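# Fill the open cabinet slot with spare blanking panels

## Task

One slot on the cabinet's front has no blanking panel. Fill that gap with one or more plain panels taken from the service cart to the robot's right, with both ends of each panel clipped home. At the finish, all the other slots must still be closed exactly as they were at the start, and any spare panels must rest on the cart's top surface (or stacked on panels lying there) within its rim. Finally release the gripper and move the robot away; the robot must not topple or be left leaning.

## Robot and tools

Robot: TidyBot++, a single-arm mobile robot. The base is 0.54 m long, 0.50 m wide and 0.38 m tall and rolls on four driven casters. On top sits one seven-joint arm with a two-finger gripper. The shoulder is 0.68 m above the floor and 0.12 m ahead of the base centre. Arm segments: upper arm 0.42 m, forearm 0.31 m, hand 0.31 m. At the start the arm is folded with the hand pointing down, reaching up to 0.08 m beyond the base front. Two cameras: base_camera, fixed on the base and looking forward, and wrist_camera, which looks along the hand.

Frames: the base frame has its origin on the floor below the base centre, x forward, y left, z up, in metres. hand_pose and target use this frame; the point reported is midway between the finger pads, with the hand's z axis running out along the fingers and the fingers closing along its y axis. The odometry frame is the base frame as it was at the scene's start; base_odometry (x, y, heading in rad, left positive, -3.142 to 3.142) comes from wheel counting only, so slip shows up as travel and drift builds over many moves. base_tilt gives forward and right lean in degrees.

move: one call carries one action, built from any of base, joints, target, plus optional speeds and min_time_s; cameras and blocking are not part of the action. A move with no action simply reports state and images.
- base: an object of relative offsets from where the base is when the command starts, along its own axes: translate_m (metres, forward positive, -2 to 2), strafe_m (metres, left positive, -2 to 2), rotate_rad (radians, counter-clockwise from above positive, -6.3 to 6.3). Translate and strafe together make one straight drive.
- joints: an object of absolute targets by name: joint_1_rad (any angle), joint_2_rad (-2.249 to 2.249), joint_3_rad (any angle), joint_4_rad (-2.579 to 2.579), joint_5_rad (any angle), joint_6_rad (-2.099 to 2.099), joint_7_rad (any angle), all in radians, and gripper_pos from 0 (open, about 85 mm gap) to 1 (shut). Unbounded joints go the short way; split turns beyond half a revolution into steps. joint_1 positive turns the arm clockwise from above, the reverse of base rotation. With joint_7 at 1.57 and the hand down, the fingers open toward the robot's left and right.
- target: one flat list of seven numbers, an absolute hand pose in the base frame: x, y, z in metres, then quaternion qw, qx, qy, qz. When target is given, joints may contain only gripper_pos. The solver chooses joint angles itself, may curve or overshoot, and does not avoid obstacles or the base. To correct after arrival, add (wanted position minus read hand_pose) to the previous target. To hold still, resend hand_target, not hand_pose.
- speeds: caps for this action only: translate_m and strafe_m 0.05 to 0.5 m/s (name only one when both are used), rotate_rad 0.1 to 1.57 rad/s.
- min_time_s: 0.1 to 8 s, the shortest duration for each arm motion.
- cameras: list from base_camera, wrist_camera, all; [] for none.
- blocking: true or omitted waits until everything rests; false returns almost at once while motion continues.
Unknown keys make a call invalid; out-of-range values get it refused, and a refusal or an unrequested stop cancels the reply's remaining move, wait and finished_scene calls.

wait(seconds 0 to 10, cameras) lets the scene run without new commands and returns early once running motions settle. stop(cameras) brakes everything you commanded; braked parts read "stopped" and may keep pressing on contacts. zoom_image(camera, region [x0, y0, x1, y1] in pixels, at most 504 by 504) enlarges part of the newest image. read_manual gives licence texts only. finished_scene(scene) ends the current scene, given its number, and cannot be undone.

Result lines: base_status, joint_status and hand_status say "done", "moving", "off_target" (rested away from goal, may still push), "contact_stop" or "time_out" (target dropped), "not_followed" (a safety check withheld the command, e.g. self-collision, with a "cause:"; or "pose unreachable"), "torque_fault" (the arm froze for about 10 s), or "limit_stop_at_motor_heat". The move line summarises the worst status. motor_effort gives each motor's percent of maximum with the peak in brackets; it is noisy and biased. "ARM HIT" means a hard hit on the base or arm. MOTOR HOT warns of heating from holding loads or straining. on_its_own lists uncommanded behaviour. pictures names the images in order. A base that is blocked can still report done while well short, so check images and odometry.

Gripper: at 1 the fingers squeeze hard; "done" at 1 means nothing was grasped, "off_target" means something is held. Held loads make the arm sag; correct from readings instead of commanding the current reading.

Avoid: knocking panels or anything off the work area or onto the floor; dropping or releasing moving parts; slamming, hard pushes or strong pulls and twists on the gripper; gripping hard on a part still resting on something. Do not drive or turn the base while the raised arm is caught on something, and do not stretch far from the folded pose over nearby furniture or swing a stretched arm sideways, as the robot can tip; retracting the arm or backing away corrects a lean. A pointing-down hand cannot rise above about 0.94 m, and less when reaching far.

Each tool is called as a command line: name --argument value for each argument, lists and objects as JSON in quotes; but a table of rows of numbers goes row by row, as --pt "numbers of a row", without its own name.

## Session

move --joints '{"joint_4_rad": -2.2, "joint_6_rad": 0.35}' --cameras '["all"]'

move --joints '{"joint_1_rad": 1.57, "joint_4_rad": -1.5, "joint_6_rad": -1.15}' --cameras '["wrist_camera"]'

Scene clock: 2.10 s.
Motor temperatures (°C): [32 34 32 38 39 41 41]
move: done
base_odometry: x=+0.000 y=+0.000 heading=+0.000
base_tilt: forward=-0.3 right=-0.3
base_status: not commanded
joint_positions: joint_1_rad=+0.041 joint_2_rad=-0.311 joint_3_rad=+3.139 joint_4_rad=-2.222 joint_5_rad=+0.007 joint_6_rad=+0.269 joint_7_rad=+1.603 gripper_pos=+0.000
joint_status: all done
motor_effort: joint_1_rad=-1(1) joint_2_rad=-9(10) joint_3_rad=+0(1) joint_4_rad=+17(18) joint_5_rad=+0(1) joint_6_rad=+8(8) joint_7_rad=+0(1)
hand_pose: x=+0.5969 y=-0.0166 z=+0.9554 quat_wxyz=(+0.026, +0.732, +0.001, +0.681) (m; base frame)
hand_target: x=+0.5998 y=-0.0165 z=+0.9938 quat_wxyz=(+0.027, +0.696, +0.001, +0.718) (m; base frame)
hand_status: not commanded
pictures: base_camera, wrist_camera
camera_calibration:
wrist_camera: T_world_to_cam=[[-0.0400815, -0.997639, 0.0557709, -0.0495878], [-0.083725, -0.0522662, -0.995117, 1.05197], [0.995682, -0.0445552, -0.0814324, -0.381066], [0, 0, 0, 1]] pos_world=[0.465509, -0.0114667, 1.01857]

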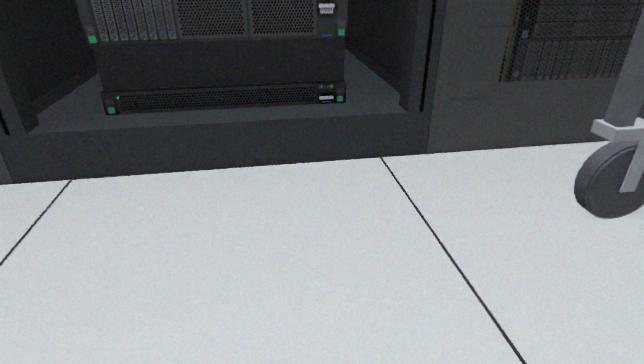

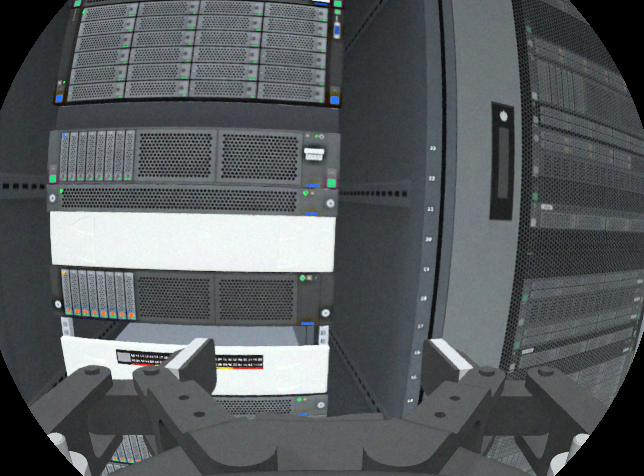

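Scene clock: 5.23 s.
move: done
base_odometry: x=+0.000 y=+0.000 heading=+0.000
base_tilt: forward=-0.2 right=-0.3
base_status: not commanded
joint_positions: joint_1_rad=+1.555 joint_2_rad=-0.311 joint_3_rad=+3.139 joint_4_rad=-1.535 joint_5_rad=+0.007 joint_6_rad=-1.071 joint_7_rad=+1.603 gripper_pos=+0.000
joint_status: all done
motor_effort: joint_1_rad=-1(3) joint_2_rad=-8(10) joint_3_rad=+0(1) joint_4_rad=+16(19) joint_5_rad=+1(1) joint_6_rad=+6(9) joint_7_rad=+0(1)
hand_pose: x=+0.1261 y=-0.4001 z=+0.9830 quat_wxyz=(+0.295, +0.661, -0.628, +0.286) (m; base frame)
hand_target: x=+0.1198 y=-0.3869 z=+0.9831 quat_wxyz=(+0.283, +0.663, -0.639, +0.269) (m; base frame)
hand_status: not commanded
pictures: wrist_camera
camera_calibration:
wrist_camera: T_world_to_cam=[[-0.997927, -0.0430302, 0.0478507, 0.0577951], [-0.0643527, 0.668714, -0.740729, 1.056], [-0.000124718, -0.742273, -0.670097, 0.497907], [0, 0, 0, 1]] pos_world=[0.125694, -0.334096, 1.11309]

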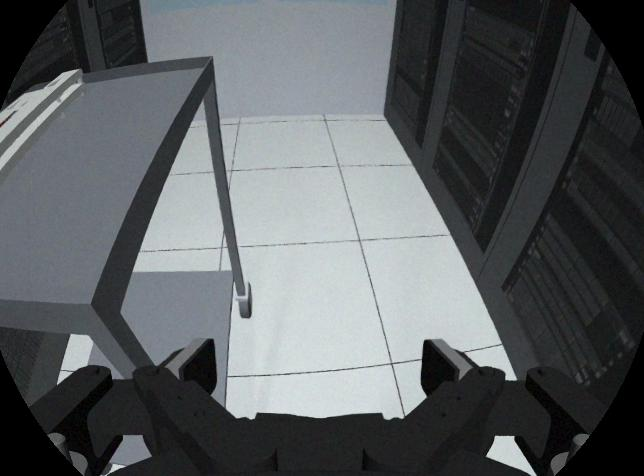

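zoom_image --camera "wrist_camera" --region '[0, 20, 260, 240]'

move --joints '{"joint_1_rad": 1.1}' --cameras '["wrist_camera"]'

zoom_image --camera "wrist_camera" --region '[150, 0, 500, 330]'

Scaled by 1.938.

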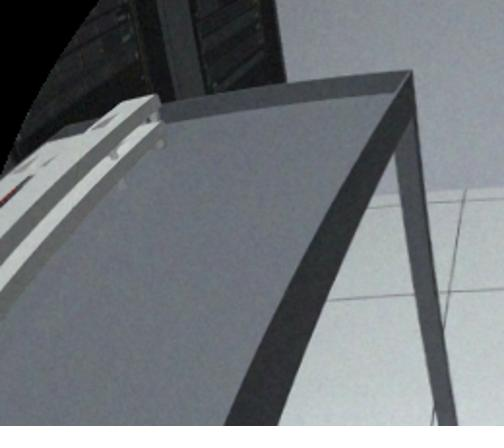

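Scene clock: 17.33 s.
move: done
base_odometry: x=+0.000 y=+0.000 heading=+0.000
base_tilt: forward=-0.3 right=-0.3
base_status: not commanded
joint_positions: joint_1_rad=+1.115 joint_2_rad=-0.311 joint_3_rad=+3.139 joint_4_rad=-1.535 joint_5_rad=+0.007 joint_6_rad=-1.072 joint_7_rad=+1.603 gripper_pos=+0.000
joint_status: all done
motor_effort: joint_1_rad=-1(2) joint_2_rad=-7(8) joint_3_rad=+0(1) joint_4_rad=+16(17) joint_5_rad=+1(1) joint_6_rad=+6(6) joint_7_rad=+0(1)
hand_pose: x=+0.2954 y=-0.3588 z=+0.9826 quat_wxyz=(+0.225, +0.782, -0.469, +0.343) (m; base frame)
hand_target: x=+0.2949 y=-0.3446 z=+0.9831 quat_wxyz=(+0.212, +0.793, -0.467, +0.328) (m; base frame)
hand_status: not commanded
pictures: wrist_camera
camera_calibration:
wrist_camera: T_world_to_cam=[[-0.884857, -0.4634, 0.0478426, 0.0444063], [-0.343159, 0.578892, -0.739679, 1.08805], [0.315072, -0.670928, -0.671257, 0.461992], [0, 0, 0, 1]] pos_world=[0.267106, -0.299321, 1.1128]

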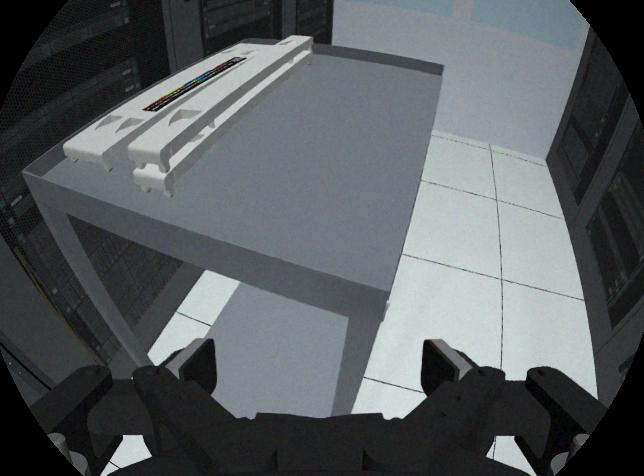

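Scaled by 1.440.

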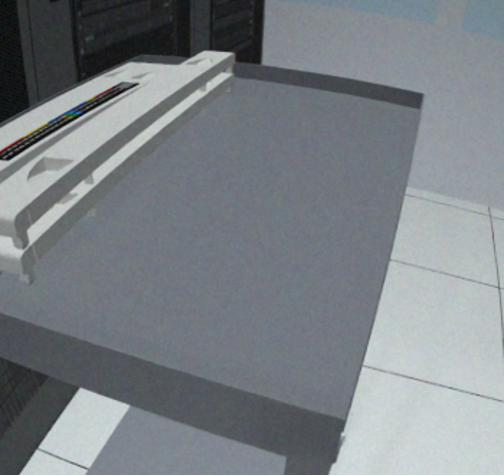

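move --base '{"translate_m": 0.445, "strafe_m": 0.024, "rotate_rad": -1.367}' --joints '{"joint_1_rad": 0.0, "joint_2_rad": -0.31, "joint_4_rad": -1.5, "joint_6_rad": -1.3, "joint_7_rad": 1.55, "gripper_pos": 0.33}' --speeds '{"translate_m": 0.2, "rotate_rad": 0.7}' --cameras '["all"]'

Scene clock: 88.50 s.
move: done
base_odometry: x=+0.445 y=+0.024 heading=-1.368
base_tilt: forward=-0.2 right=-0.3
base_status: done
joint_positions: joint_1_rad=+0.013 joint_2_rad=-0.311 joint_3_rad=+3.139 joint_4_rad=-1.534 joint_5_rad=+0.007 joint_6_rad=-1.224 joint_7_rad=+1.603 gripper_pos=+0.330
joint_status: all done
motor_effort: joint_1_rad=-1(3) joint_2_rad=-7(9) joint_3_rad=+0(2) joint_4_rad=+16(17) joint_5_rad=+0(2) joint_6_rad=+5(7) joint_7_rad=+0(2)
hand_pose: x=+0.4848 y=-0.0045 z=+0.9503 quat_wxyz=(+0.011, +0.940, +0.010, +0.340) (m; base frame)
hand_target: x=+0.4712 y=+0.0003 z=+0.9518 quat_wxyz=(+0.000, +0.947, -0.009, +0.320) (m; base frame)
hand_status: not commanded
pictures: base_camera, wrist_camera
camera_calibration:
wrist_camera: T_world_to_cam=[[0.0193695, -0.998877, 0.0432328, -0.05863], [-0.774967, -0.0423201, -0.630583, 1.02694], [0.631705, -0.02129, -0.774916, 0.566218], [0, 0, 0, 1]] pos_world=[0.439296, -0.00304923, 1.08888]

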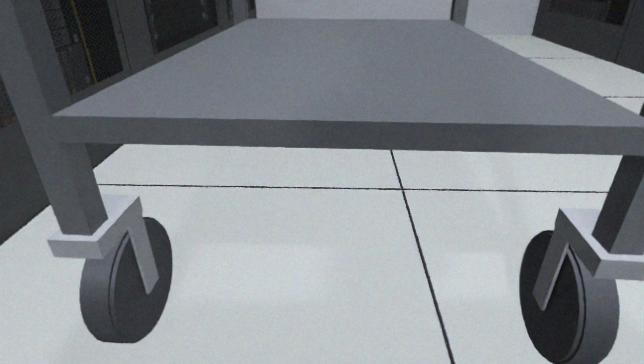

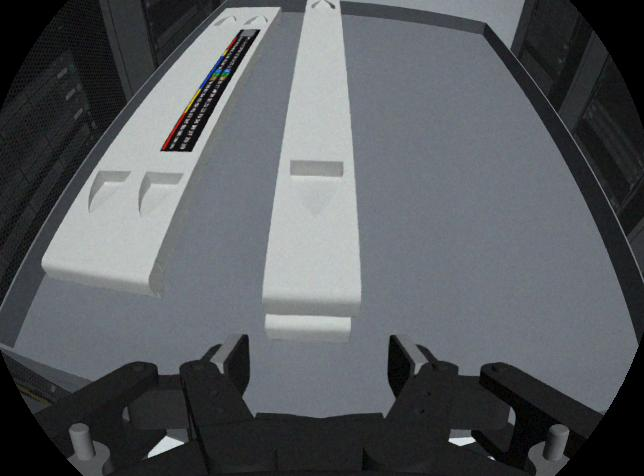

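move --base '{"translate_m": 0.13}' --joints '{"joint_1_rad": 0.0, "joint_2_rad": 0.19, "joint_4_rad": -0.74, "joint_6_rad": -1.86, "joint_7_rad": 1.57}' --speeds '{"translate_m": 0.1}' --min_time_s 2 --cameras '["all"]'

Scene clock: 113.20 s.
move: done
base_odometry: x=+0.472 y=-0.103 heading=-1.368
base_tilt: forward=-0.2 right=-0.3
base_status: done
joint_positions: joint_1_rad=+0.013 joint_2_rad=+0.167 joint_3_rad=+3.139 joint_4_rad=-0.773 joint_5_rad=+0.007 joint_6_rad=-1.787 joint_7_rad=+1.603 gripper_pos=+0.330
joint_status: all done
motor_effort: joint_1_rad=-1(2) joint_2_rad=-19(22) joint_3_rad=+0(1) joint_4_rad=+13(17) joint_5_rad=+0(1) joint_6_rad=+3(6) joint_7_rad=+0(1)
hand_pose: x=+0.5679 y=-0.0057 z=+0.9972 quat_wxyz=(+0.007, +0.979, +0.009, +0.206) (m; base frame)
hand_target: x=+0.5576 y=+0.0002 z=+0.9907 quat_wxyz=(+0.003, +0.985, -0.001, +0.175) (m; base frame)
hand_status: not commanded
pictures: base_camera, wrist_camera
camera_calibration:
wrist_camera: T_world_to_cam=[[0.0264629, -0.999176, 0.0307604, -0.0551725], [-0.919286, -0.036412, -0.391903, 0.964751], [0.3927, -0.0179067, -0.919492, 0.830006], [0, 0, 0, 1]] pos_world=[0.562399, -0.00513585, 1.14297]

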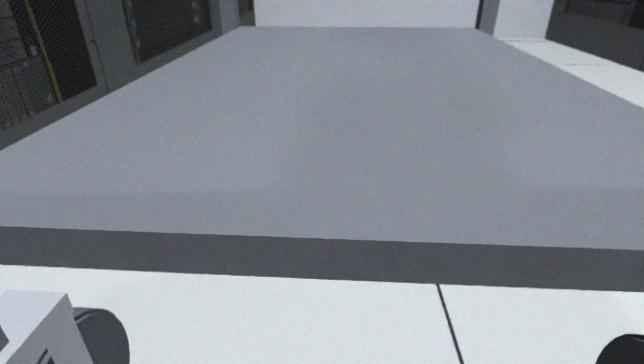

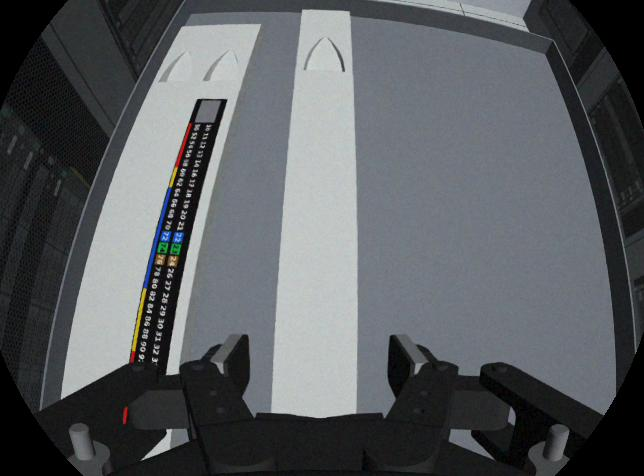

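move --joints '{"joint_2_rad": 0.258, "joint_4_rad": -0.82, "joint_6_rad": -1.93, "joint_1_rad": 0.03}' --min_time_s 2 --cameras '["wrist_camera"]'

Scene clock: 131.57 s.
move: done
base_odometry: x=+0.472 y=-0.103 heading=-1.368
base_tilt: forward=-0.2 right=-0.3
base_status: not commanded
joint_positions: joint_1_rad=+0.014 joint_2_rad=+0.232 joint_3_rad=+3.139 joint_4_rad=-0.784 joint_5_rad=+0.007 joint_6_rad=-1.861 joint_7_rad=+1.603 gripper_pos=+0.330
joint_status: all done
motor_effort: joint_1_rad=-1(2) joint_2_rad=-22(23) joint_3_rad=+0(0) joint_4_rad=+13(14) joint_5_rad=+0(1) joint_6_rad=+2(4) joint_7_rad=+0(1)
hand_pose: x=+0.5644 y=-0.0061 z=+0.9564 quat_wxyz=(+0.006, +0.991, +0.009, +0.132) (m; base frame)
hand_target: x=+0.5446 y=-0.0126 z=+0.9289 quat_wxyz=(+0.004, +0.998, -0.016, +0.067) (m; base frame)
hand_status: not commanded
pictures: wrist_camera
camera_calibration:
wrist_camera: T_world_to_cam=[[0.0292088, -0.999275, 0.024434, -0.0497011], [-0.96743, -0.0344102, -0.250791, 0.837822], [0.25145, -0.0163129, -0.967733, 0.919761], [0, 0, 0, 1]] pos_world=[0.580712, -0.0058314, 1.10142]

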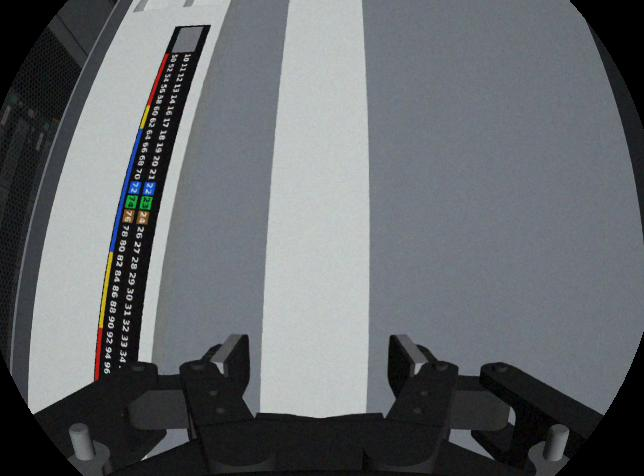

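move --joints '{"gripper_pos": 0.75}' --cameras '["wrist_camera"]'

move --joints '{"joint_4_rad": -0.60, "joint_6_rad": -1.86}' --min_time_s 2 --cameras '["wrist_camera"]'

Scene clock: 146.33 s.
move: off_target
base_odometry: x=+0.472 y=-0.103 heading=-1.368
base_tilt: forward=-0.3 right=-0.3
base_status: not commanded
joint_positions: joint_1_rad=+0.014 joint_2_rad=+0.231 joint_3_rad=+3.139 joint_4_rad=-0.784 joint_5_rad=+0.007 joint_6_rad=-1.862 joint_7_rad=+1.603 gripper_pos=+0.553
joint_status: gripper_pos off_target (ended at +0.553, target +0.750)
motor_effort: joint_1_rad=-1(1) joint_2_rad=-19(22) joint_3_rad=+0(0) joint_4_rad=+10(13) joint_5_rad=+1(1) joint_6_rad=+0(2) joint_7_rad=+1(1)
hand_pose: x=+0.5637 y=-0.0062 z=+0.9568 quat_wxyz=(+0.006, +0.991, +0.009, +0.132) (m; base frame)
hand_target: x=+0.5446 y=-0.0126 z=+0.9289 quat_wxyz=(+0.004, +0.998, -0.016, +0.067) (m; base frame)
hand_status: not commanded
pictures: wrist_camera
camera_calibration:
wrist_camera: T_world_to_cam=[[0.0288965, -0.999283, 0.0244539, -0.0496304], [-0.967464, -0.0341113, -0.250699, 0.837162], [0.251354, -0.016414, -0.967756, 0.920404], [0, 0, 0, 1]] pos_world=[0.580011, -0.00593066, 1.10182]

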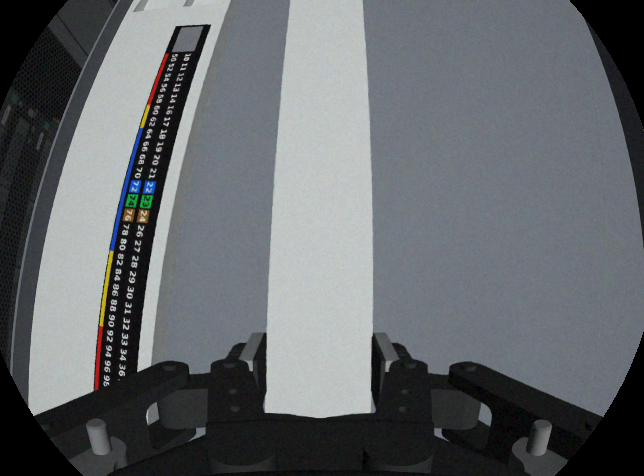

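Scene clock: 148.63 s.
move: done
base_odometry: x=+0.472 y=-0.103 heading=-1.368
base_tilt: forward=-0.2 right=-0.4
base_status: not commanded
joint_positions: joint_1_rad=+0.014 joint_2_rad=+0.240 joint_3_rad=+3.139 joint_4_rad=-0.635 joint_5_rad=+0.007 joint_6_rad=-1.862 joint_7_rad=+1.603 gripper_pos=+0.553
joint_status: all done
motor_effort: joint_1_rad=-1(1) joint_2_rad=-22(23) joint_3_rad=+0(1) joint_4_rad=+13(14) joint_5_rad=+0(1) joint_6_rad=+3(4) joint_7_rad=+0(1)
hand_pose: x=+0.5830 y=-0.0065 z=+1.0058 quat_wxyz=(+0.007, +0.980, +0.008, +0.201) (m; base frame)
hand_target: x=+0.5919 y=-0.0140 z=+1.0105 quat_wxyz=(+0.006, +0.978, -0.016, +0.210) (m; base frame)
hand_status: not commanded
pictures: wrist_camera
camera_calibration:
wrist_camera: T_world_to_cam=[[0.0250576, -0.999238, 0.0299118, -0.0548787], [-0.923073, -0.0346145, -0.383065, 0.975284], [0.383809, -0.018012, -0.923237, 0.840902], [0, 0, 0, 1]] pos_world=[0.578888, -0.0059315, 1.15159]

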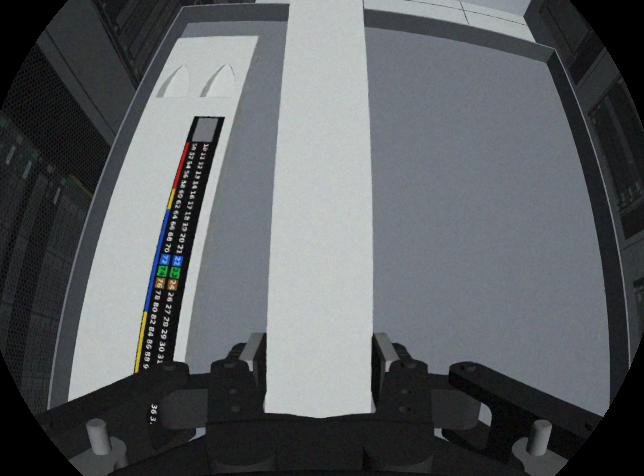

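move --base '{"translate_m": -0.62}' --joints '{"gripper_pos": 1.0}' --speeds '{"translate_m": 0.3}' --cameras '["wrist_camera"]'

Scene clock: 156.83 s.
move: off_target
base_odometry: x=+0.347 y=+0.504 heading=-1.368
base_tilt: forward=-0.3 right=-0.3
base_status: done
joint_positions: joint_1_rad=+0.020 joint_2_rad=+0.252 joint_3_rad=+3.139 joint_4_rad=-0.633 joint_5_rad=+0.007 joint_6_rad=-1.862 joint_7_rad=+1.603 gripper_pos=+0.554
joint_status: gripper_pos off_target (ended at +0.554, target +1.000)
motor_effort: joint_1_rad=-1(4) joint_2_rad=-23(26) joint_3_rad=+0(2) joint_4_rad=+13(14) joint_5_rad=+0(1) joint_6_rad=+3(4) joint_7_rad=+0(1)
hand_pose: x=+0.5868 y=-0.0091 z=+1.0009 quat_wxyz=(+0.008, +0.981, +0.006, +0.196) (m; base frame)
hand_target: x=+0.5919 y=-0.0140 z=+1.0105 quat_wxyz=(+0.006, +0.978, -0.016, +0.210) (m; base frame)
hand_status: not commanded
pictures: wrist_camera
camera_calibration:
wrist_camera: T_world_to_cam=[[0.0199233, -0.999365, 0.029524, -0.0540095], [-0.927093, -0.0295216, -0.373666, 0.969907], [0.374301, -0.0199268, -0.927093, 0.844249], [0, 0, 0, 1]] pos_world=[0.584267, -0.00851876, 1.14671]

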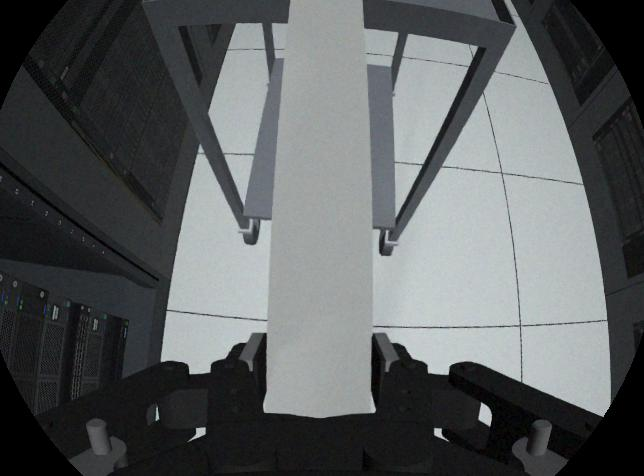

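move --base '{"strafe_m": -0.3}' --speeds '{"strafe_m": 0.2}'

move --joints '{"joint_1_rad": 0.02, "joint_2_rad": 0.243, "joint_4_rad": -2.42, "joint_5_rad": 0.0, "joint_6_rad": 1.14, "joint_7_rad": 3.12}' --min_time_s 4 --cameras '["wrist_camera"]'

Scene clock: 176.00 s.
move: done
base_odometry: x=+0.053 y=+0.444 heading=-1.368
base_tilt: forward=-0.2 right=-0.3
base_status: done
joint_positions: joint_1_rad=+0.026 joint_2_rad=+0.252 joint_3_rad=+3.139 joint_4_rad=-0.633 joint_5_rad=+0.007 joint_6_rad=-1.862 joint_7_rad=+1.603 gripper_pos=+0.554
joint_status: not commanded
motor_effort: joint_1_rad=-1(3) joint_2_rad=-23(24) joint_3_rad=+0(1) joint_4_rad=+13(14) joint_5_rad=+1(1) joint_6_rad=+3(4) joint_7_rad=+0(1)
hand_pose: x=+0.5868 y=-0.0121 z=+1.0009 quat_wxyz=(+0.008, +0.981, +0.002, +0.196) (m; base frame)
hand_target: x=+0.5919 y=-0.0140 z=+1.0105 quat_wxyz=(+0.006, +0.978, -0.016, +0.210) (m; base frame)
hand_status: not commanded
pictures: none

Scene clock: 180.67 s.
move: done
base_odometry: x=+0.053 y=+0.444 heading=-1.368
base_tilt: forward=-0.3 right=-0.3
base_status: not commanded
joint_positions: joint_1_rad=+0.026 joint_2_rad=+0.252 joint_3_rad=+3.139 joint_4_rad=-2.389 joint_5_rad=+0.006 joint_6_rad=+1.052 joint_7_rad=+3.062 gripper_pos=+0.554
joint_status: all done
motor_effort: joint_1_rad=-1(3) joint_2_rad=-21(29) joint_3_rad=+0(2) joint_4_rad=+11(19) joint_5_rad=+0(5) joint_6_rad=+9(10) joint_7_rad=+0(4)
hand_pose: x=+0.6859 y=-0.0108 z=+0.8078 quat_wxyz=(+0.481, +0.528, +0.480, +0.510) (m; base frame)
hand_target: x=+0.6759 y=-0.0086 z=+0.8261 quat_wxyz=(+0.511, +0.498, +0.478, +0.513) (m; base frame)
hand_status: not commanded
pictures: wrist_camera
camera_calibration:
wrist_camera: T_world_to_cam=[[0.0101001, -0.0610222, 0.998085, -0.817552], [-0.0305774, -0.997688, -0.0606885, 0.111372], [0.999481, -0.0299059, -0.0119426, -0.539976], [0, 0, 0, 1]] pos_world=[0.551359, 0.0450776, 0.816297]

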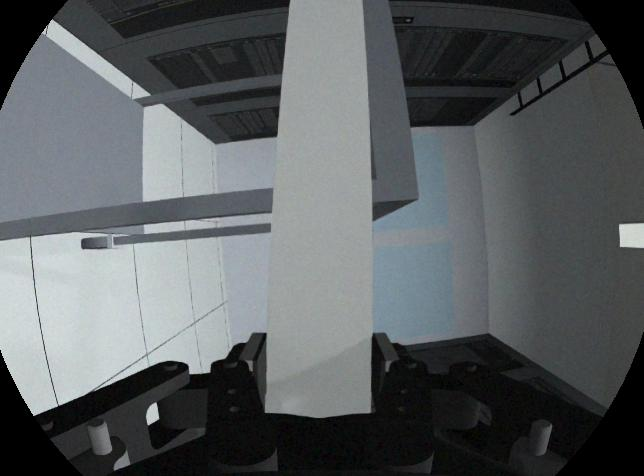

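move --base '{"translate_m": 0.05, "strafe_m": -0.18, "rotate_rad": 1.621}' --joints '{"joint_7_rad": 3.2}' --speeds '{"translate_m": 0.08, "rotate_rad": 0.6}' --cameras '["wrist_camera"]'

Scene clock: 215.90 s.
move: done
base_odometry: x=-0.114 y=+0.358 heading=+0.253
base_tilt: forward=-0.3 right=-0.3
base_status: done
joint_positions: joint_1_rad=+0.021 joint_2_rad=+0.251 joint_3_rad=+3.139 joint_4_rad=-2.391 joint_5_rad=+0.006 joint_6_rad=+1.055 joint_7_rad=+3.158 gripper_pos=+0.554
joint_status: all done
motor_effort: joint_1_rad=-1(3) joint_2_rad=-21(22) joint_3_rad=+0(2) joint_4_rad=+12(12) joint_5_rad=+0(1) joint_6_rad=+9(9) joint_7_rad=+0(1)
hand_pose: x=+0.6852 y=-0.0077 z=+0.8081 quat_wxyz=(+0.504, +0.503, +0.506, +0.488) (m; base frame)
hand_target: x=+0.6759 y=-0.0086 z=+0.8261 quat_wxyz=(+0.531, +0.478, +0.498, +0.492) (m; base frame)
hand_status: not commanded
pictures: wrist_camera
camera_calibration:
wrist_camera: T_world_to_cam=[[0.0103254, 0.035005, 0.999334, -0.818054], [-0.0235961, -0.9991, 0.0352406, 0.0321539], [0.999668, -0.0239443, -0.00949013, -0.541351], [0, 0, 0, 1]] pos_world=[0.550377, 0.0477986, 0.811238]

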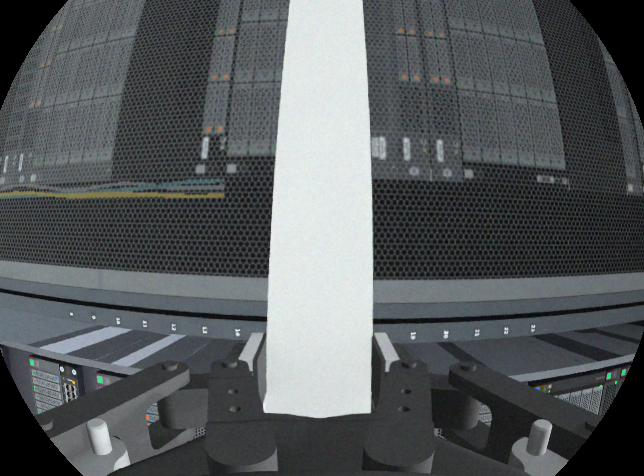

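move --base '{"translate_m": 0.12, "strafe_m": -0.517}' --joints '{"joint_7_rad": 3.08}' --speeds '{"strafe_m": 0.2}' --cameras '["all"]'

Scene clock: 227.00 s.
move: done
base_odometry: x=+0.132 y=-0.112 heading=+0.254
base_tilt: forward=-0.2 right=-0.3
base_status: done
joint_positions: joint_1_rad=+0.021 joint_2_rad=+0.251 joint_3_rad=+3.139 joint_4_rad=-2.391 joint_5_rad=+0.006 joint_6_rad=+1.056 joint_7_rad=+3.083 gripper_pos=+0.554
joint_status: all done
motor_effort: joint_1_rad=-1(3) joint_2_rad=-21(22) joint_3_rad=-1(2) joint_4_rad=+11(12) joint_5_rad=+0(1) joint_6_rad=+9(9) joint_7_rad=+0(1)
hand_pose: x=+0.6852 y=-0.0076 z=+0.8082 quat_wxyz=(+0.485, +0.521, +0.486, +0.507) (m; base frame)
hand_target: x=+0.6759 y=-0.0086 z=+0.8261 quat_wxyz=(+0.500, +0.507, +0.468, +0.523) (m; base frame)
hand_status: not commanded
pictures: base_camera, wrist_camera
camera_calibration:
wrist_camera: T_world_to_cam=[[0.0087936, -0.0407986, 0.999129, -0.817536], [-0.0246633, -0.998872, -0.040571, 0.0942209], [0.999657, -0.024285, -0.00978991, -0.541043], [0, 0, 0, 1]] pos_world=[0.550371, 0.0476211, 0.815349]

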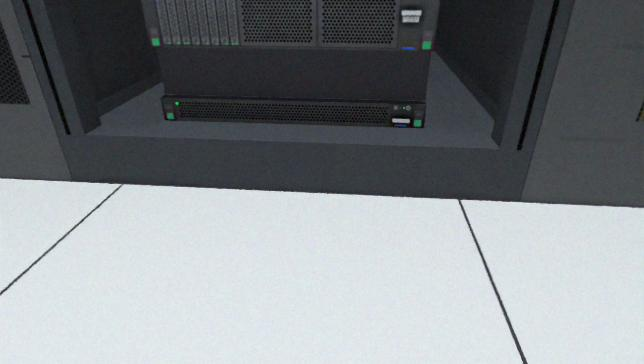

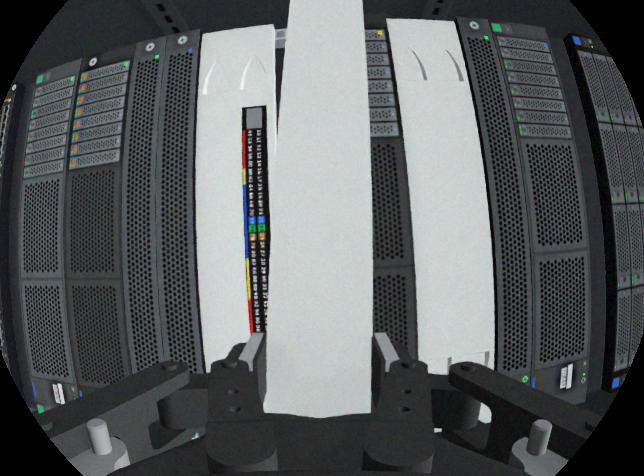

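move --base '{"translate_m": 0.093, "strafe_m": 0.0155}' --joints '{"joint_2_rad": 0.362, "joint_4_rad": -2.46, "joint_6_rad": 1.285, "joint_7_rad": 3.15}' --speeds '{"translate_m": 0.05}' --min_time_s 1.5 --cameras '["wrist_camera"]'

zoom_image --camera "wrist_camera" --region '[180, 0, 500, 300]'

Scene clock: 279.97 s.
move: done
base_odometry: x=+0.218 y=-0.074 heading=+0.253
base_tilt: forward=-0.2 right=-0.3
base_status: done
joint_positions: joint_1_rad=+0.021 joint_2_rad=+0.343 joint_3_rad=+3.139 joint_4_rad=-2.432 joint_5_rad=+0.006 joint_6_rad=+1.200 joint_7_rad=+3.095 gripper_pos=+0.554
joint_status: all done
motor_effort: joint_1_rad=-1(2) joint_2_rad=-22(23) joint_3_rad=-1(1) joint_4_rad=+9(12) joint_5_rad=+0(1) joint_6_rad=+9(10) joint_7_rad=+0(1)
hand_pose: x=+0.6844 y=-0.0075 z=+0.7832 quat_wxyz=(+0.491, +0.516, +0.486, +0.507) (m; base frame)
hand_target: x=+0.6778 y=-0.0087 z=+0.7874 quat_wxyz=(+0.515, +0.494, +0.489, +0.502) (m; base frame)
hand_status: not commanded
pictures: wrist_camera
camera_calibration:
wrist_camera: T_world_to_cam=[[-0.00268855, -0.029474, 0.999562, -0.784946], [-0.0238498, -0.999279, -0.0295298, 0.0840935], [0.999712, -0.0239188, 0.00198366, -0.549809], [0, 0, 0, 1]] pos_world=[0.549546, 0.0477466, 0.788176]

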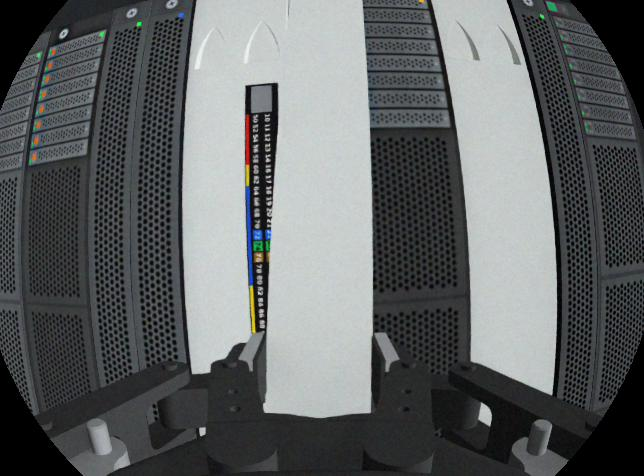

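Scaled by 1.575.

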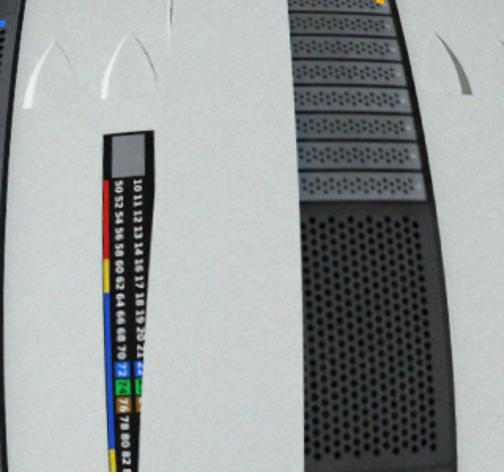

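move --base '{"translate_m": 0.046, "strafe_m": -0.0068}' --speeds '{"translate_m": 0.05}' --cameras '["wrist_camera"]'

zoom_image --camera "wrist_camera" --region '[180, 0, 500, 300]'

Scene clock: 301.97 s.
move: done
base_odometry: x=+0.265 y=-0.069 heading=+0.254
base_tilt: forward=-0.2 right=-0.3
base_status: done
joint_positions: joint_1_rad=+0.021 joint_2_rad=+0.345 joint_3_rad=+3.139 joint_4_rad=-2.434 joint_5_rad=+0.006 joint_6_rad=+1.202 joint_7_rad=+3.095 gripper_pos=+0.554
joint_status: not commanded
motor_effort: joint_1_rad=+0(2) joint_2_rad=-22(24) joint_3_rad=+0(1) joint_4_rad=+10(11) joint_5_rad=-1(1) joint_6_rad=+9(10) joint_7_rad=+0(0)
hand_pose: x=+0.6838 y=-0.0075 z=+0.7819 quat_wxyz=(+0.490, +0.516, +0.487, +0.506) (m; base frame)
hand_target: x=+0.6778 y=-0.0087 z=+0.7874 quat_wxyz=(+0.515, +0.494, +0.489, +0.502) (m; base frame)
hand_status: not commanded
pictures: wrist_camera
camera_calibration:
wrist_camera: T_world_to_cam=[[-0.000687423, -0.0294273, 0.999567, -0.785053], [-0.0239084, -0.999281, -0.0294353, 0.0840077], [0.999714, -0.0239182, -0.0000166291, -0.547638], [0, 0, 0, 1]] pos_world=[0.54895, 0.0477467, 0.787176]

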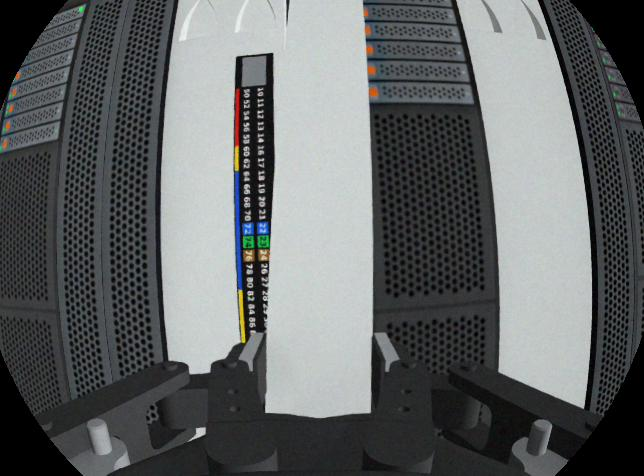

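Scaled by 1.575.

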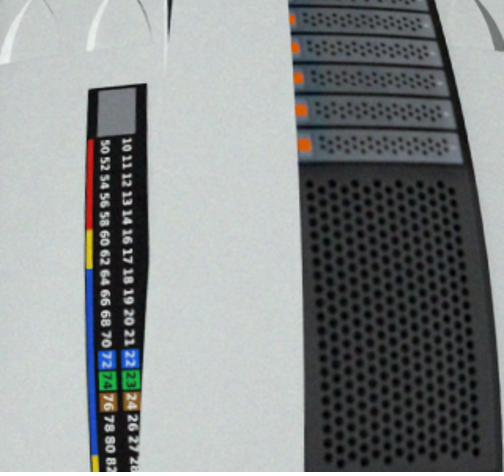

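move --joints '{"joint_6_rad": 1.294, "joint_7_rad": 3.207}' --min_time_s 1 --cameras '["wrist_camera"]'

zoom_image --camera "wrist_camera" --region '[180, 0, 500, 300]'

Scene clock: 337.53 s.
move: done
base_odometry: x=+0.265 y=-0.069 heading=+0.254
base_tilt: forward=-0.2 right=-0.3
base_status: not commanded
joint_positions: joint_1_rad=+0.021 joint_2_rad=+0.345 joint_3_rad=+3.139 joint_4_rad=-2.434 joint_5_rad=+0.006 joint_6_rad=+1.209 joint_7_rad=+3.150 gripper_pos=+0.554
joint_status: all done
motor_effort: joint_1_rad=-1(1) joint_2_rad=-22(23) joint_3_rad=+0(1) joint_4_rad=+9(10) joint_5_rad=+0(1) joint_6_rad=+9(10) joint_7_rad=+0(2)
hand_pose: x=+0.6838 y=-0.0075 z=+0.7841 quat_wxyz=(+0.506, +0.501, +0.499, +0.494) (m; base frame)
hand_target: x=+0.6777 y=-0.0087 z=+0.7902 quat_wxyz=(+0.531, +0.478, +0.500, +0.489) (m; base frame)
hand_status: not commanded
pictures: wrist_camera
camera_calibration:
wrist_camera: T_world_to_cam=[[-0.00701889, 0.0262622, 0.99963, -0.782527], [-0.0236843, -0.999379, 0.0260893, 0.0403578], [0.999695, -0.0234924, 0.00763654, -0.553641], [0, 0, 0, 1]] pos_world=[0.548936, 0.0478773, 0.785413]

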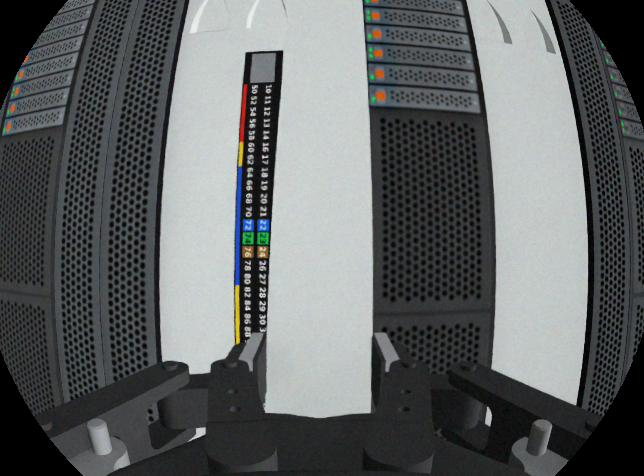

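Scaled by 1.575.

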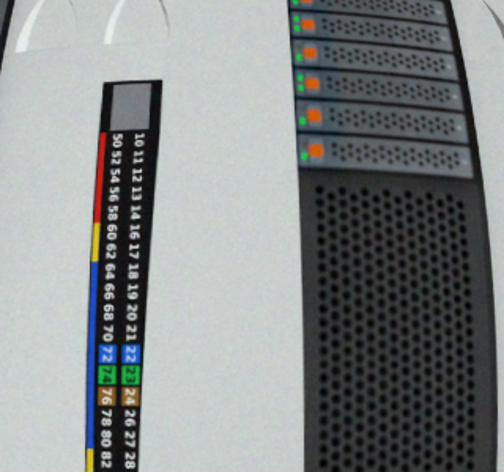

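move --base '{"translate_m": 0.018, "strafe_m": -0.0026}' --speeds '{"translate_m": 0.05}' --cameras '["wrist_camera"]'

zoom_image --camera "wrist_camera" --region '[180, 0, 500, 300]'

Scene clock: 362.13 s.
move: done
base_odometry: x=+0.283 y=-0.067 heading=+0.254
base_tilt: forward=-0.2 right=-0.3
base_status: done
joint_positions: joint_1_rad=+0.021 joint_2_rad=+0.346 joint_3_rad=+3.139 joint_4_rad=-2.435 joint_5_rad=+0.006 joint_6_rad=+1.210 joint_7_rad=+3.151 gripper_pos=+0.554
joint_status: not commanded
motor_effort: joint_1_rad=-1(2) joint_2_rad=-23(24) joint_3_rad=+0(1) joint_4_rad=+10(10) joint_5_rad=+0(1) joint_6_rad=+9(9) joint_7_rad=+0(0)
hand_pose: x=+0.6837 y=-0.0075 z=+0.7835 quat_wxyz=(+0.506, +0.501, +0.499, +0.494) (m; base frame)
hand_target: x=+0.6777 y=-0.0087 z=+0.7902 quat_wxyz=(+0.531, +0.478, +0.500, +0.489) (m; base frame)
hand_status: not commanded
pictures: wrist_camera
camera_calibration:
wrist_camera: T_world_to_cam=[[-0.00621424, 0.026441, 0.999631, -0.78248], [-0.0236635, -0.999374, 0.0262871, 0.0402021], [0.999701, -0.0234914, 0.00683604, -0.552914], [0, 0, 0, 1]] pos_world=[0.548838, 0.0478777, 0.784914]

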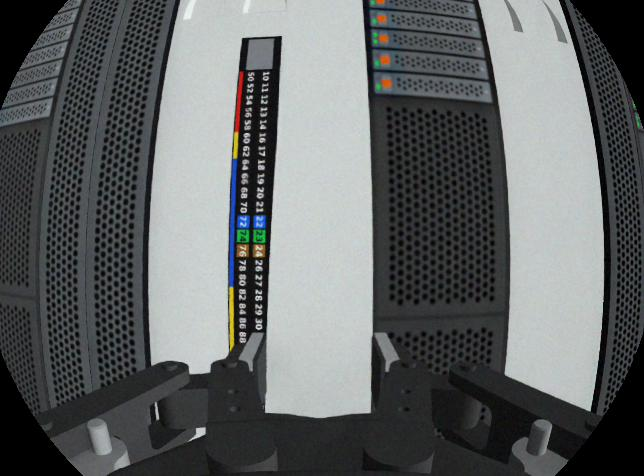

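Scaled by 1.575.

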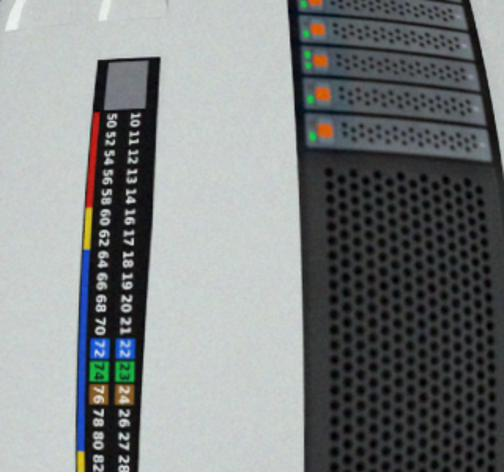

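move --base '{"translate_m": 0.012, "strafe_m": -0.0017}' --speeds '{"translate_m": 0.05}' --cameras '["wrist_camera"]'

zoom_image --camera "wrist_camera" --region '[220, 0, 420, 240]'

Scene clock: 371.37 s.
move: done
base_odometry: x=+0.295 y=-0.065 heading=+0.254
base_tilt: forward=-0.2 right=-0.4
base_status: done
joint_positions: joint_1_rad=+0.021 joint_2_rad=+0.346 joint_3_rad=+3.139 joint_4_rad=-2.436 joint_5_rad=+0.006 joint_6_rad=+1.213 joint_7_rad=+3.151 gripper_pos=+0.554
joint_status: not commanded
motor_effort: joint_1_rad=+0(1) joint_2_rad=-22(24) joint_3_rad=+1(1) joint_4_rad=+10(11) joint_5_rad=-2(2) joint_6_rad=+9(9) joint_7_rad=+0(0)
hand_pose: x=+0.6834 y=-0.0075 z=+0.7836 quat_wxyz=(+0.506, +0.500, +0.499, +0.494) (m; base frame)
hand_target: x=+0.6777 y=-0.0087 z=+0.7902 quat_wxyz=(+0.531, +0.478, +0.500, +0.489) (m; base frame)
hand_status: not commanded
pictures: wrist_camera
camera_calibration:
wrist_camera: T_world_to_cam=[[-0.00751057, 0.0265765, 0.999619, -0.781767], [-0.0236978, -0.999371, 0.0263919, 0.0401317], [0.999691, -0.0234906, 0.00813565, -0.553626], [0, 0, 0, 1]] pos_world=[0.548535, 0.0478781, 0.784914]

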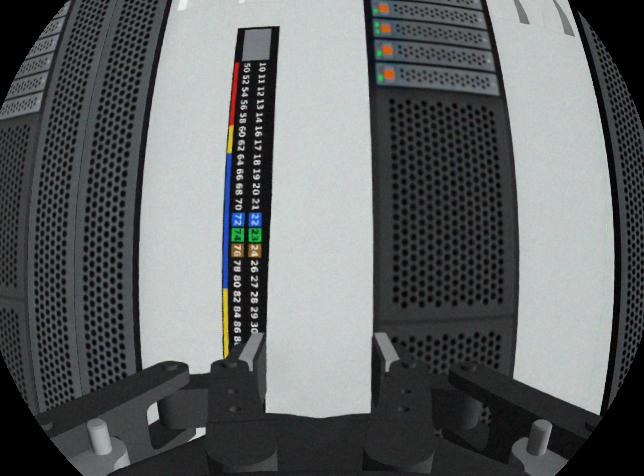

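Scaled by 2.100.

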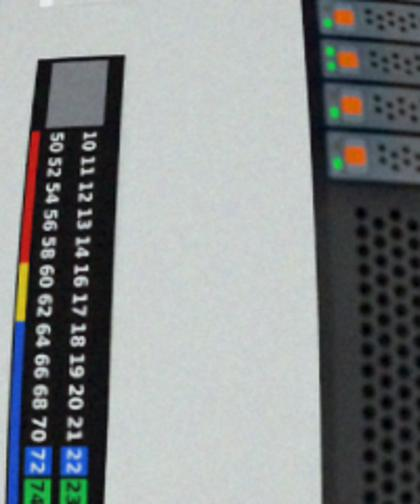

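move --base '{"translate_m": 0.012, "strafe_m": -0.0017}' --speeds '{"translate_m": 0.05}' --cameras '["wrist_camera"]'

zoom_image --camera "wrist_camera" --region '[220, 0, 420, 240]'

Scene clock: 377.17 s.
move: done
base_odometry: x=+0.307 y=-0.064 heading=+0.254
base_tilt: forward=-0.2 right=-0.3
base_status: done
joint_positions: joint_1_rad=+0.021 joint_2_rad=+0.347 joint_3_rad=+3.139 joint_4_rad=-2.438 joint_5_rad=+0.006 joint_6_rad=+1.217 joint_7_rad=+3.151 gripper_pos=+0.554
joint_status: not commanded
motor_effort: joint_1_rad=+0(1) joint_2_rad=-21(23) joint_3_rad=+1(1) joint_4_rad=+10(11) joint_5_rad=-1(2) joint_6_rad=+8(9) joint_7_rad=+0(1)
hand_pose: x=+0.6831 y=-0.0075 z=+0.7842 quat_wxyz=(+0.507, +0.500, +0.499, +0.495) (m; base frame)
hand_target: x=+0.6777 y=-0.0087 z=+0.7902 quat_wxyz=(+0.531, +0.478, +0.500, +0.489) (m; base frame)
hand_status: not commanded
pictures: wrist_camera
camera_calibration:
wrist_camera: T_world_to_cam=[[-0.010009, 0.0266426, 0.999595, -0.780584], [-0.0237664, -0.999369, 0.0263986, 0.0401515], [0.999667, -0.0234926, 0.0106359, -0.555272], [0, 0, 0, 1]] pos_world=[0.548229, 0.0478782, 0.785113]

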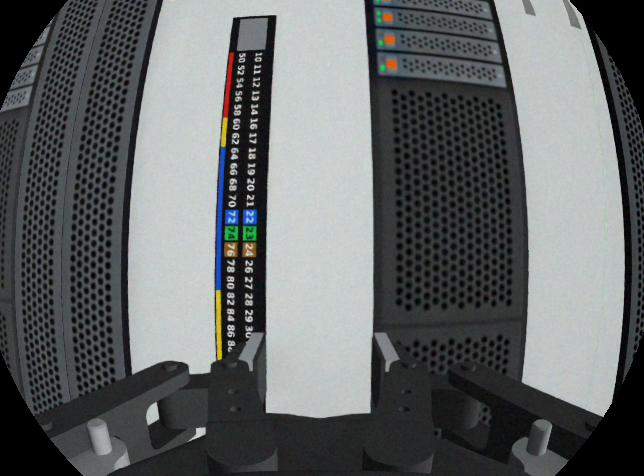

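Scaled by 2.100.

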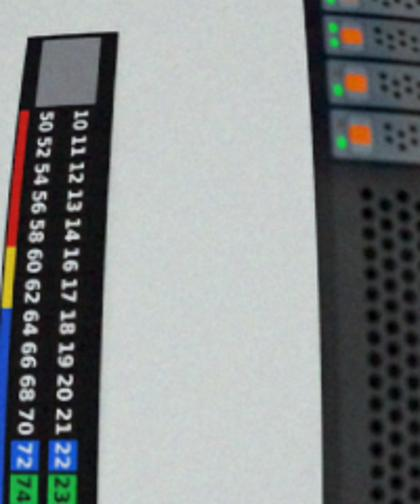

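Continue.

move --base '{"translate_m": 0.012, "strafe_m": -0.0017}' --speeds '{"translate_m": 0.05}' --cameras '["wrist_camera"]'

zoom_image --camera "wrist_camera" --region '[220, 0, 420, 240]'

Scene clock: 383.07 s.
move: done
base_odometry: x=+0.319 y=-0.062 heading=+0.255
base_tilt: forward=-0.2 right=-0.3
base_status: done
joint_positions: joint_1_rad=+0.020 joint_2_rad=+0.347 joint_3_rad=+3.139 joint_4_rad=-2.438 joint_5_rad=+0.006 joint_6_rad=+1.220 joint_7_rad=+3.151 gripper_pos=+0.554
joint_status: not commanded
motor_effort: joint_1_rad=+0(1) joint_2_rad=-21(22) joint_3_rad=+1(2) joint_4_rad=+9(11) joint_5_rad=-1(2) joint_6_rad=+7(9) joint_7_rad=+1(1)
hand_pose: x=+0.6829 y=-0.0069 z=+0.7848 quat_wxyz=(+0.507, +0.499, +0.498, +0.496) (m; base frame)
hand_target: x=+0.6777 y=-0.0087 z=+0.7902 quat_wxyz=(+0.531, +0.478, +0.500, +0.489) (m; base frame)
hand_status: not commanded
pictures: wrist_camera
camera_calibration:
wrist_camera: T_world_to_cam=[[-0.0123387, 0.0265886, 0.99957, -0.779501], [-0.0227249, -0.999396, 0.0263034, 0.0401438], [0.999666, -0.0223906, 0.0129355, -0.556818], [0, 0, 0, 1]] pos_world=[0.547926, 0.0483778, 0.785313]

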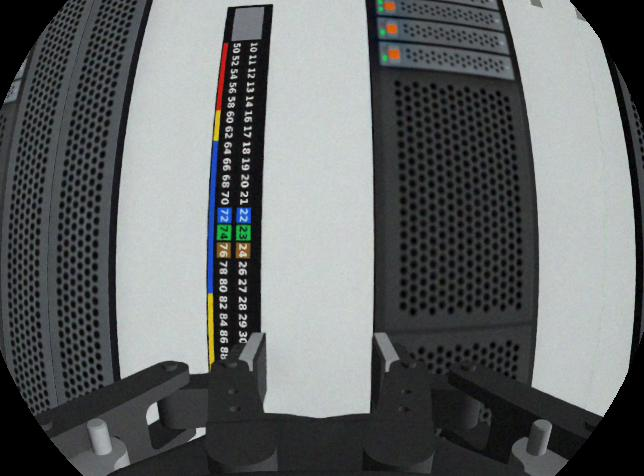

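Scaled by 2.100.

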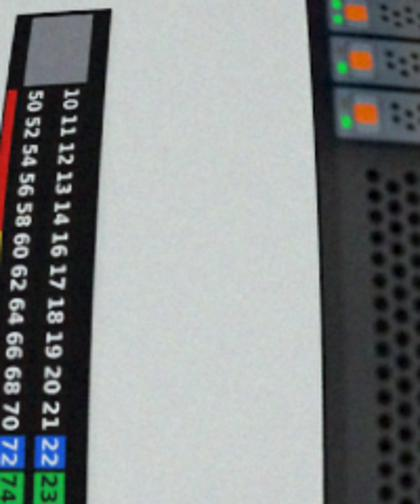

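move --base '{"translate_m": 0.012, "strafe_m": -0.0017}' --speeds '{"translate_m": 0.05}' --cameras '["wrist_camera"]'

zoom_image --camera "wrist_camera" --region '[220, 0, 420, 240]'

Scene clock: 389.70 s.
move: done
base_odometry: x=+0.331 y=-0.061 heading=+0.255
base_tilt: forward=-0.2 right=-0.4
base_status: done
joint_positions: joint_1_rad=+0.019 joint_2_rad=+0.346 joint_3_rad=+3.139 joint_4_rad=-2.448 joint_5_rad=+0.006 joint_6_rad=+1.235 joint_7_rad=+3.153 gripper_pos=+0.554
joint_status: not commanded
motor_effort: joint_1_rad=+0(2) joint_2_rad=-20(21) joint_3_rad=+1(2) joint_4_rad=+9(15) joint_5_rad=-1(3) joint_6_rad=+6(8) joint_7_rad=+0(1)
hand_pose: x=+0.6800 y=-0.0064 z=+0.7860 quat_wxyz=(+0.509, +0.497, +0.497, +0.497) (m; base frame)
hand_target: x=+0.6777 y=-0.0087 z=+0.7902 quat_wxyz=(+0.531, +0.478, +0.500, +0.489) (m; base frame)
hand_status: not commanded
pictures: wrist_camera
camera_calibration:
wrist_camera: T_world_to_cam=[[-0.0188007, 0.0288384, 0.999407, -0.776211], [-0.0222263, -0.999349, 0.0284186, 0.0385417], [0.999576, -0.0216789, 0.0194295, -0.558985], [0, 0, 0, 1]] pos_world=[0.545012, 0.0487831, 0.785516]

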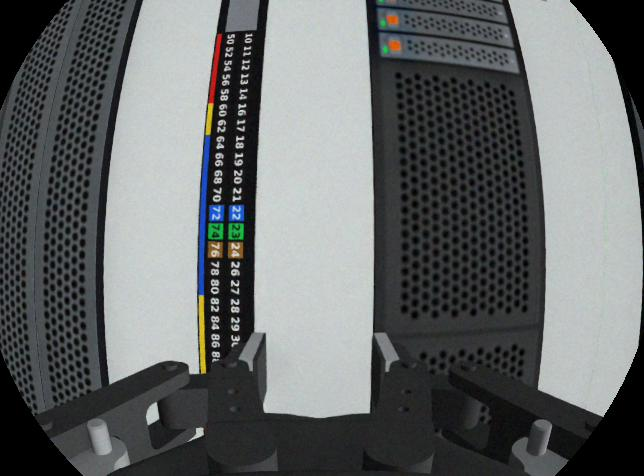

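Scaled by 2.100.

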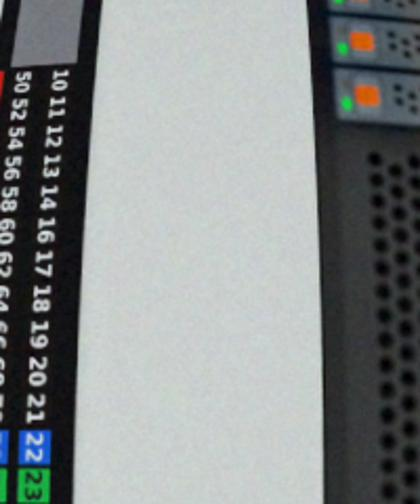

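move --base '{"translate_m": 0.012, "strafe_m": -0.0017}' --speeds '{"translate_m": 0.05}' --cameras '["wrist_camera"]'

zoom_image --camera "wrist_camera" --region '[200, 0, 500, 380]'

Scene clock: 399.80 s.
move: done
base_odometry: x=+0.343 y=-0.059 heading=+0.255
base_tilt: forward=-0.2 right=-0.3
base_status: done
joint_positions: joint_1_rad=+0.018 joint_2_rad=+0.332 joint_3_rad=+3.139 joint_4_rad=-2.480 joint_5_rad=+0.006 joint_6_rad=+1.252 joint_7_rad=+3.153 gripper_pos=+0.554
joint_status: not commanded
motor_effort: joint_1_rad=+1(2) joint_2_rad=-16(20) joint_3_rad=+2(2) joint_4_rad=+13(19) joint_5_rad=-2(3) joint_6_rad=+5(8) joint_7_rad=+0(1)
hand_pose: x=+0.6691 y=-0.0053 z=+0.7857 quat_wxyz=(+0.508, +0.496, +0.498, +0.497) (m; base frame)
hand_target: x=+0.6777 y=-0.0087 z=+0.7902 quat_wxyz=(+0.531, +0.478, +0.500, +0.489) (m; base frame)
hand_status: not commanded
pictures: wrist_camera
camera_calibration:
wrist_camera: T_world_to_cam=[[-0.0176524, 0.0286798, 0.999433, -0.777068], [-0.0204901, -0.999389, 0.0283167, 0.0382489], [0.999634, -0.0199786, 0.0182293, -0.547052], [0, 0, 0, 1]] pos_world=[0.533919, 0.0495823, 0.785516]

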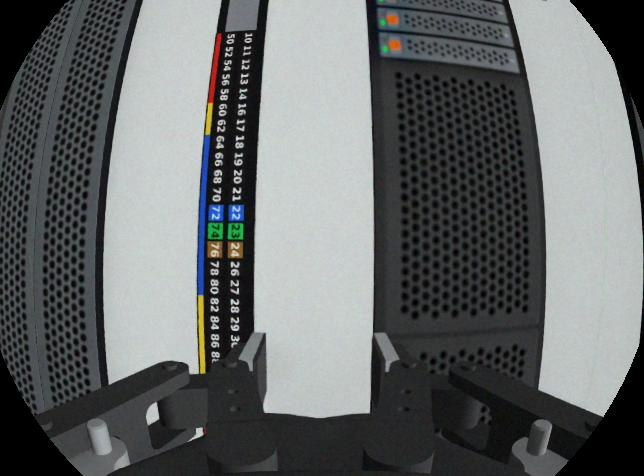

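Scaled by 1.326.

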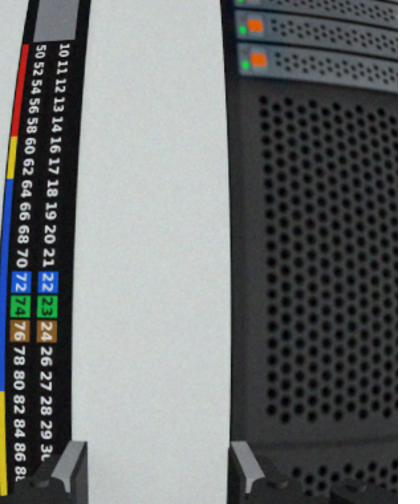

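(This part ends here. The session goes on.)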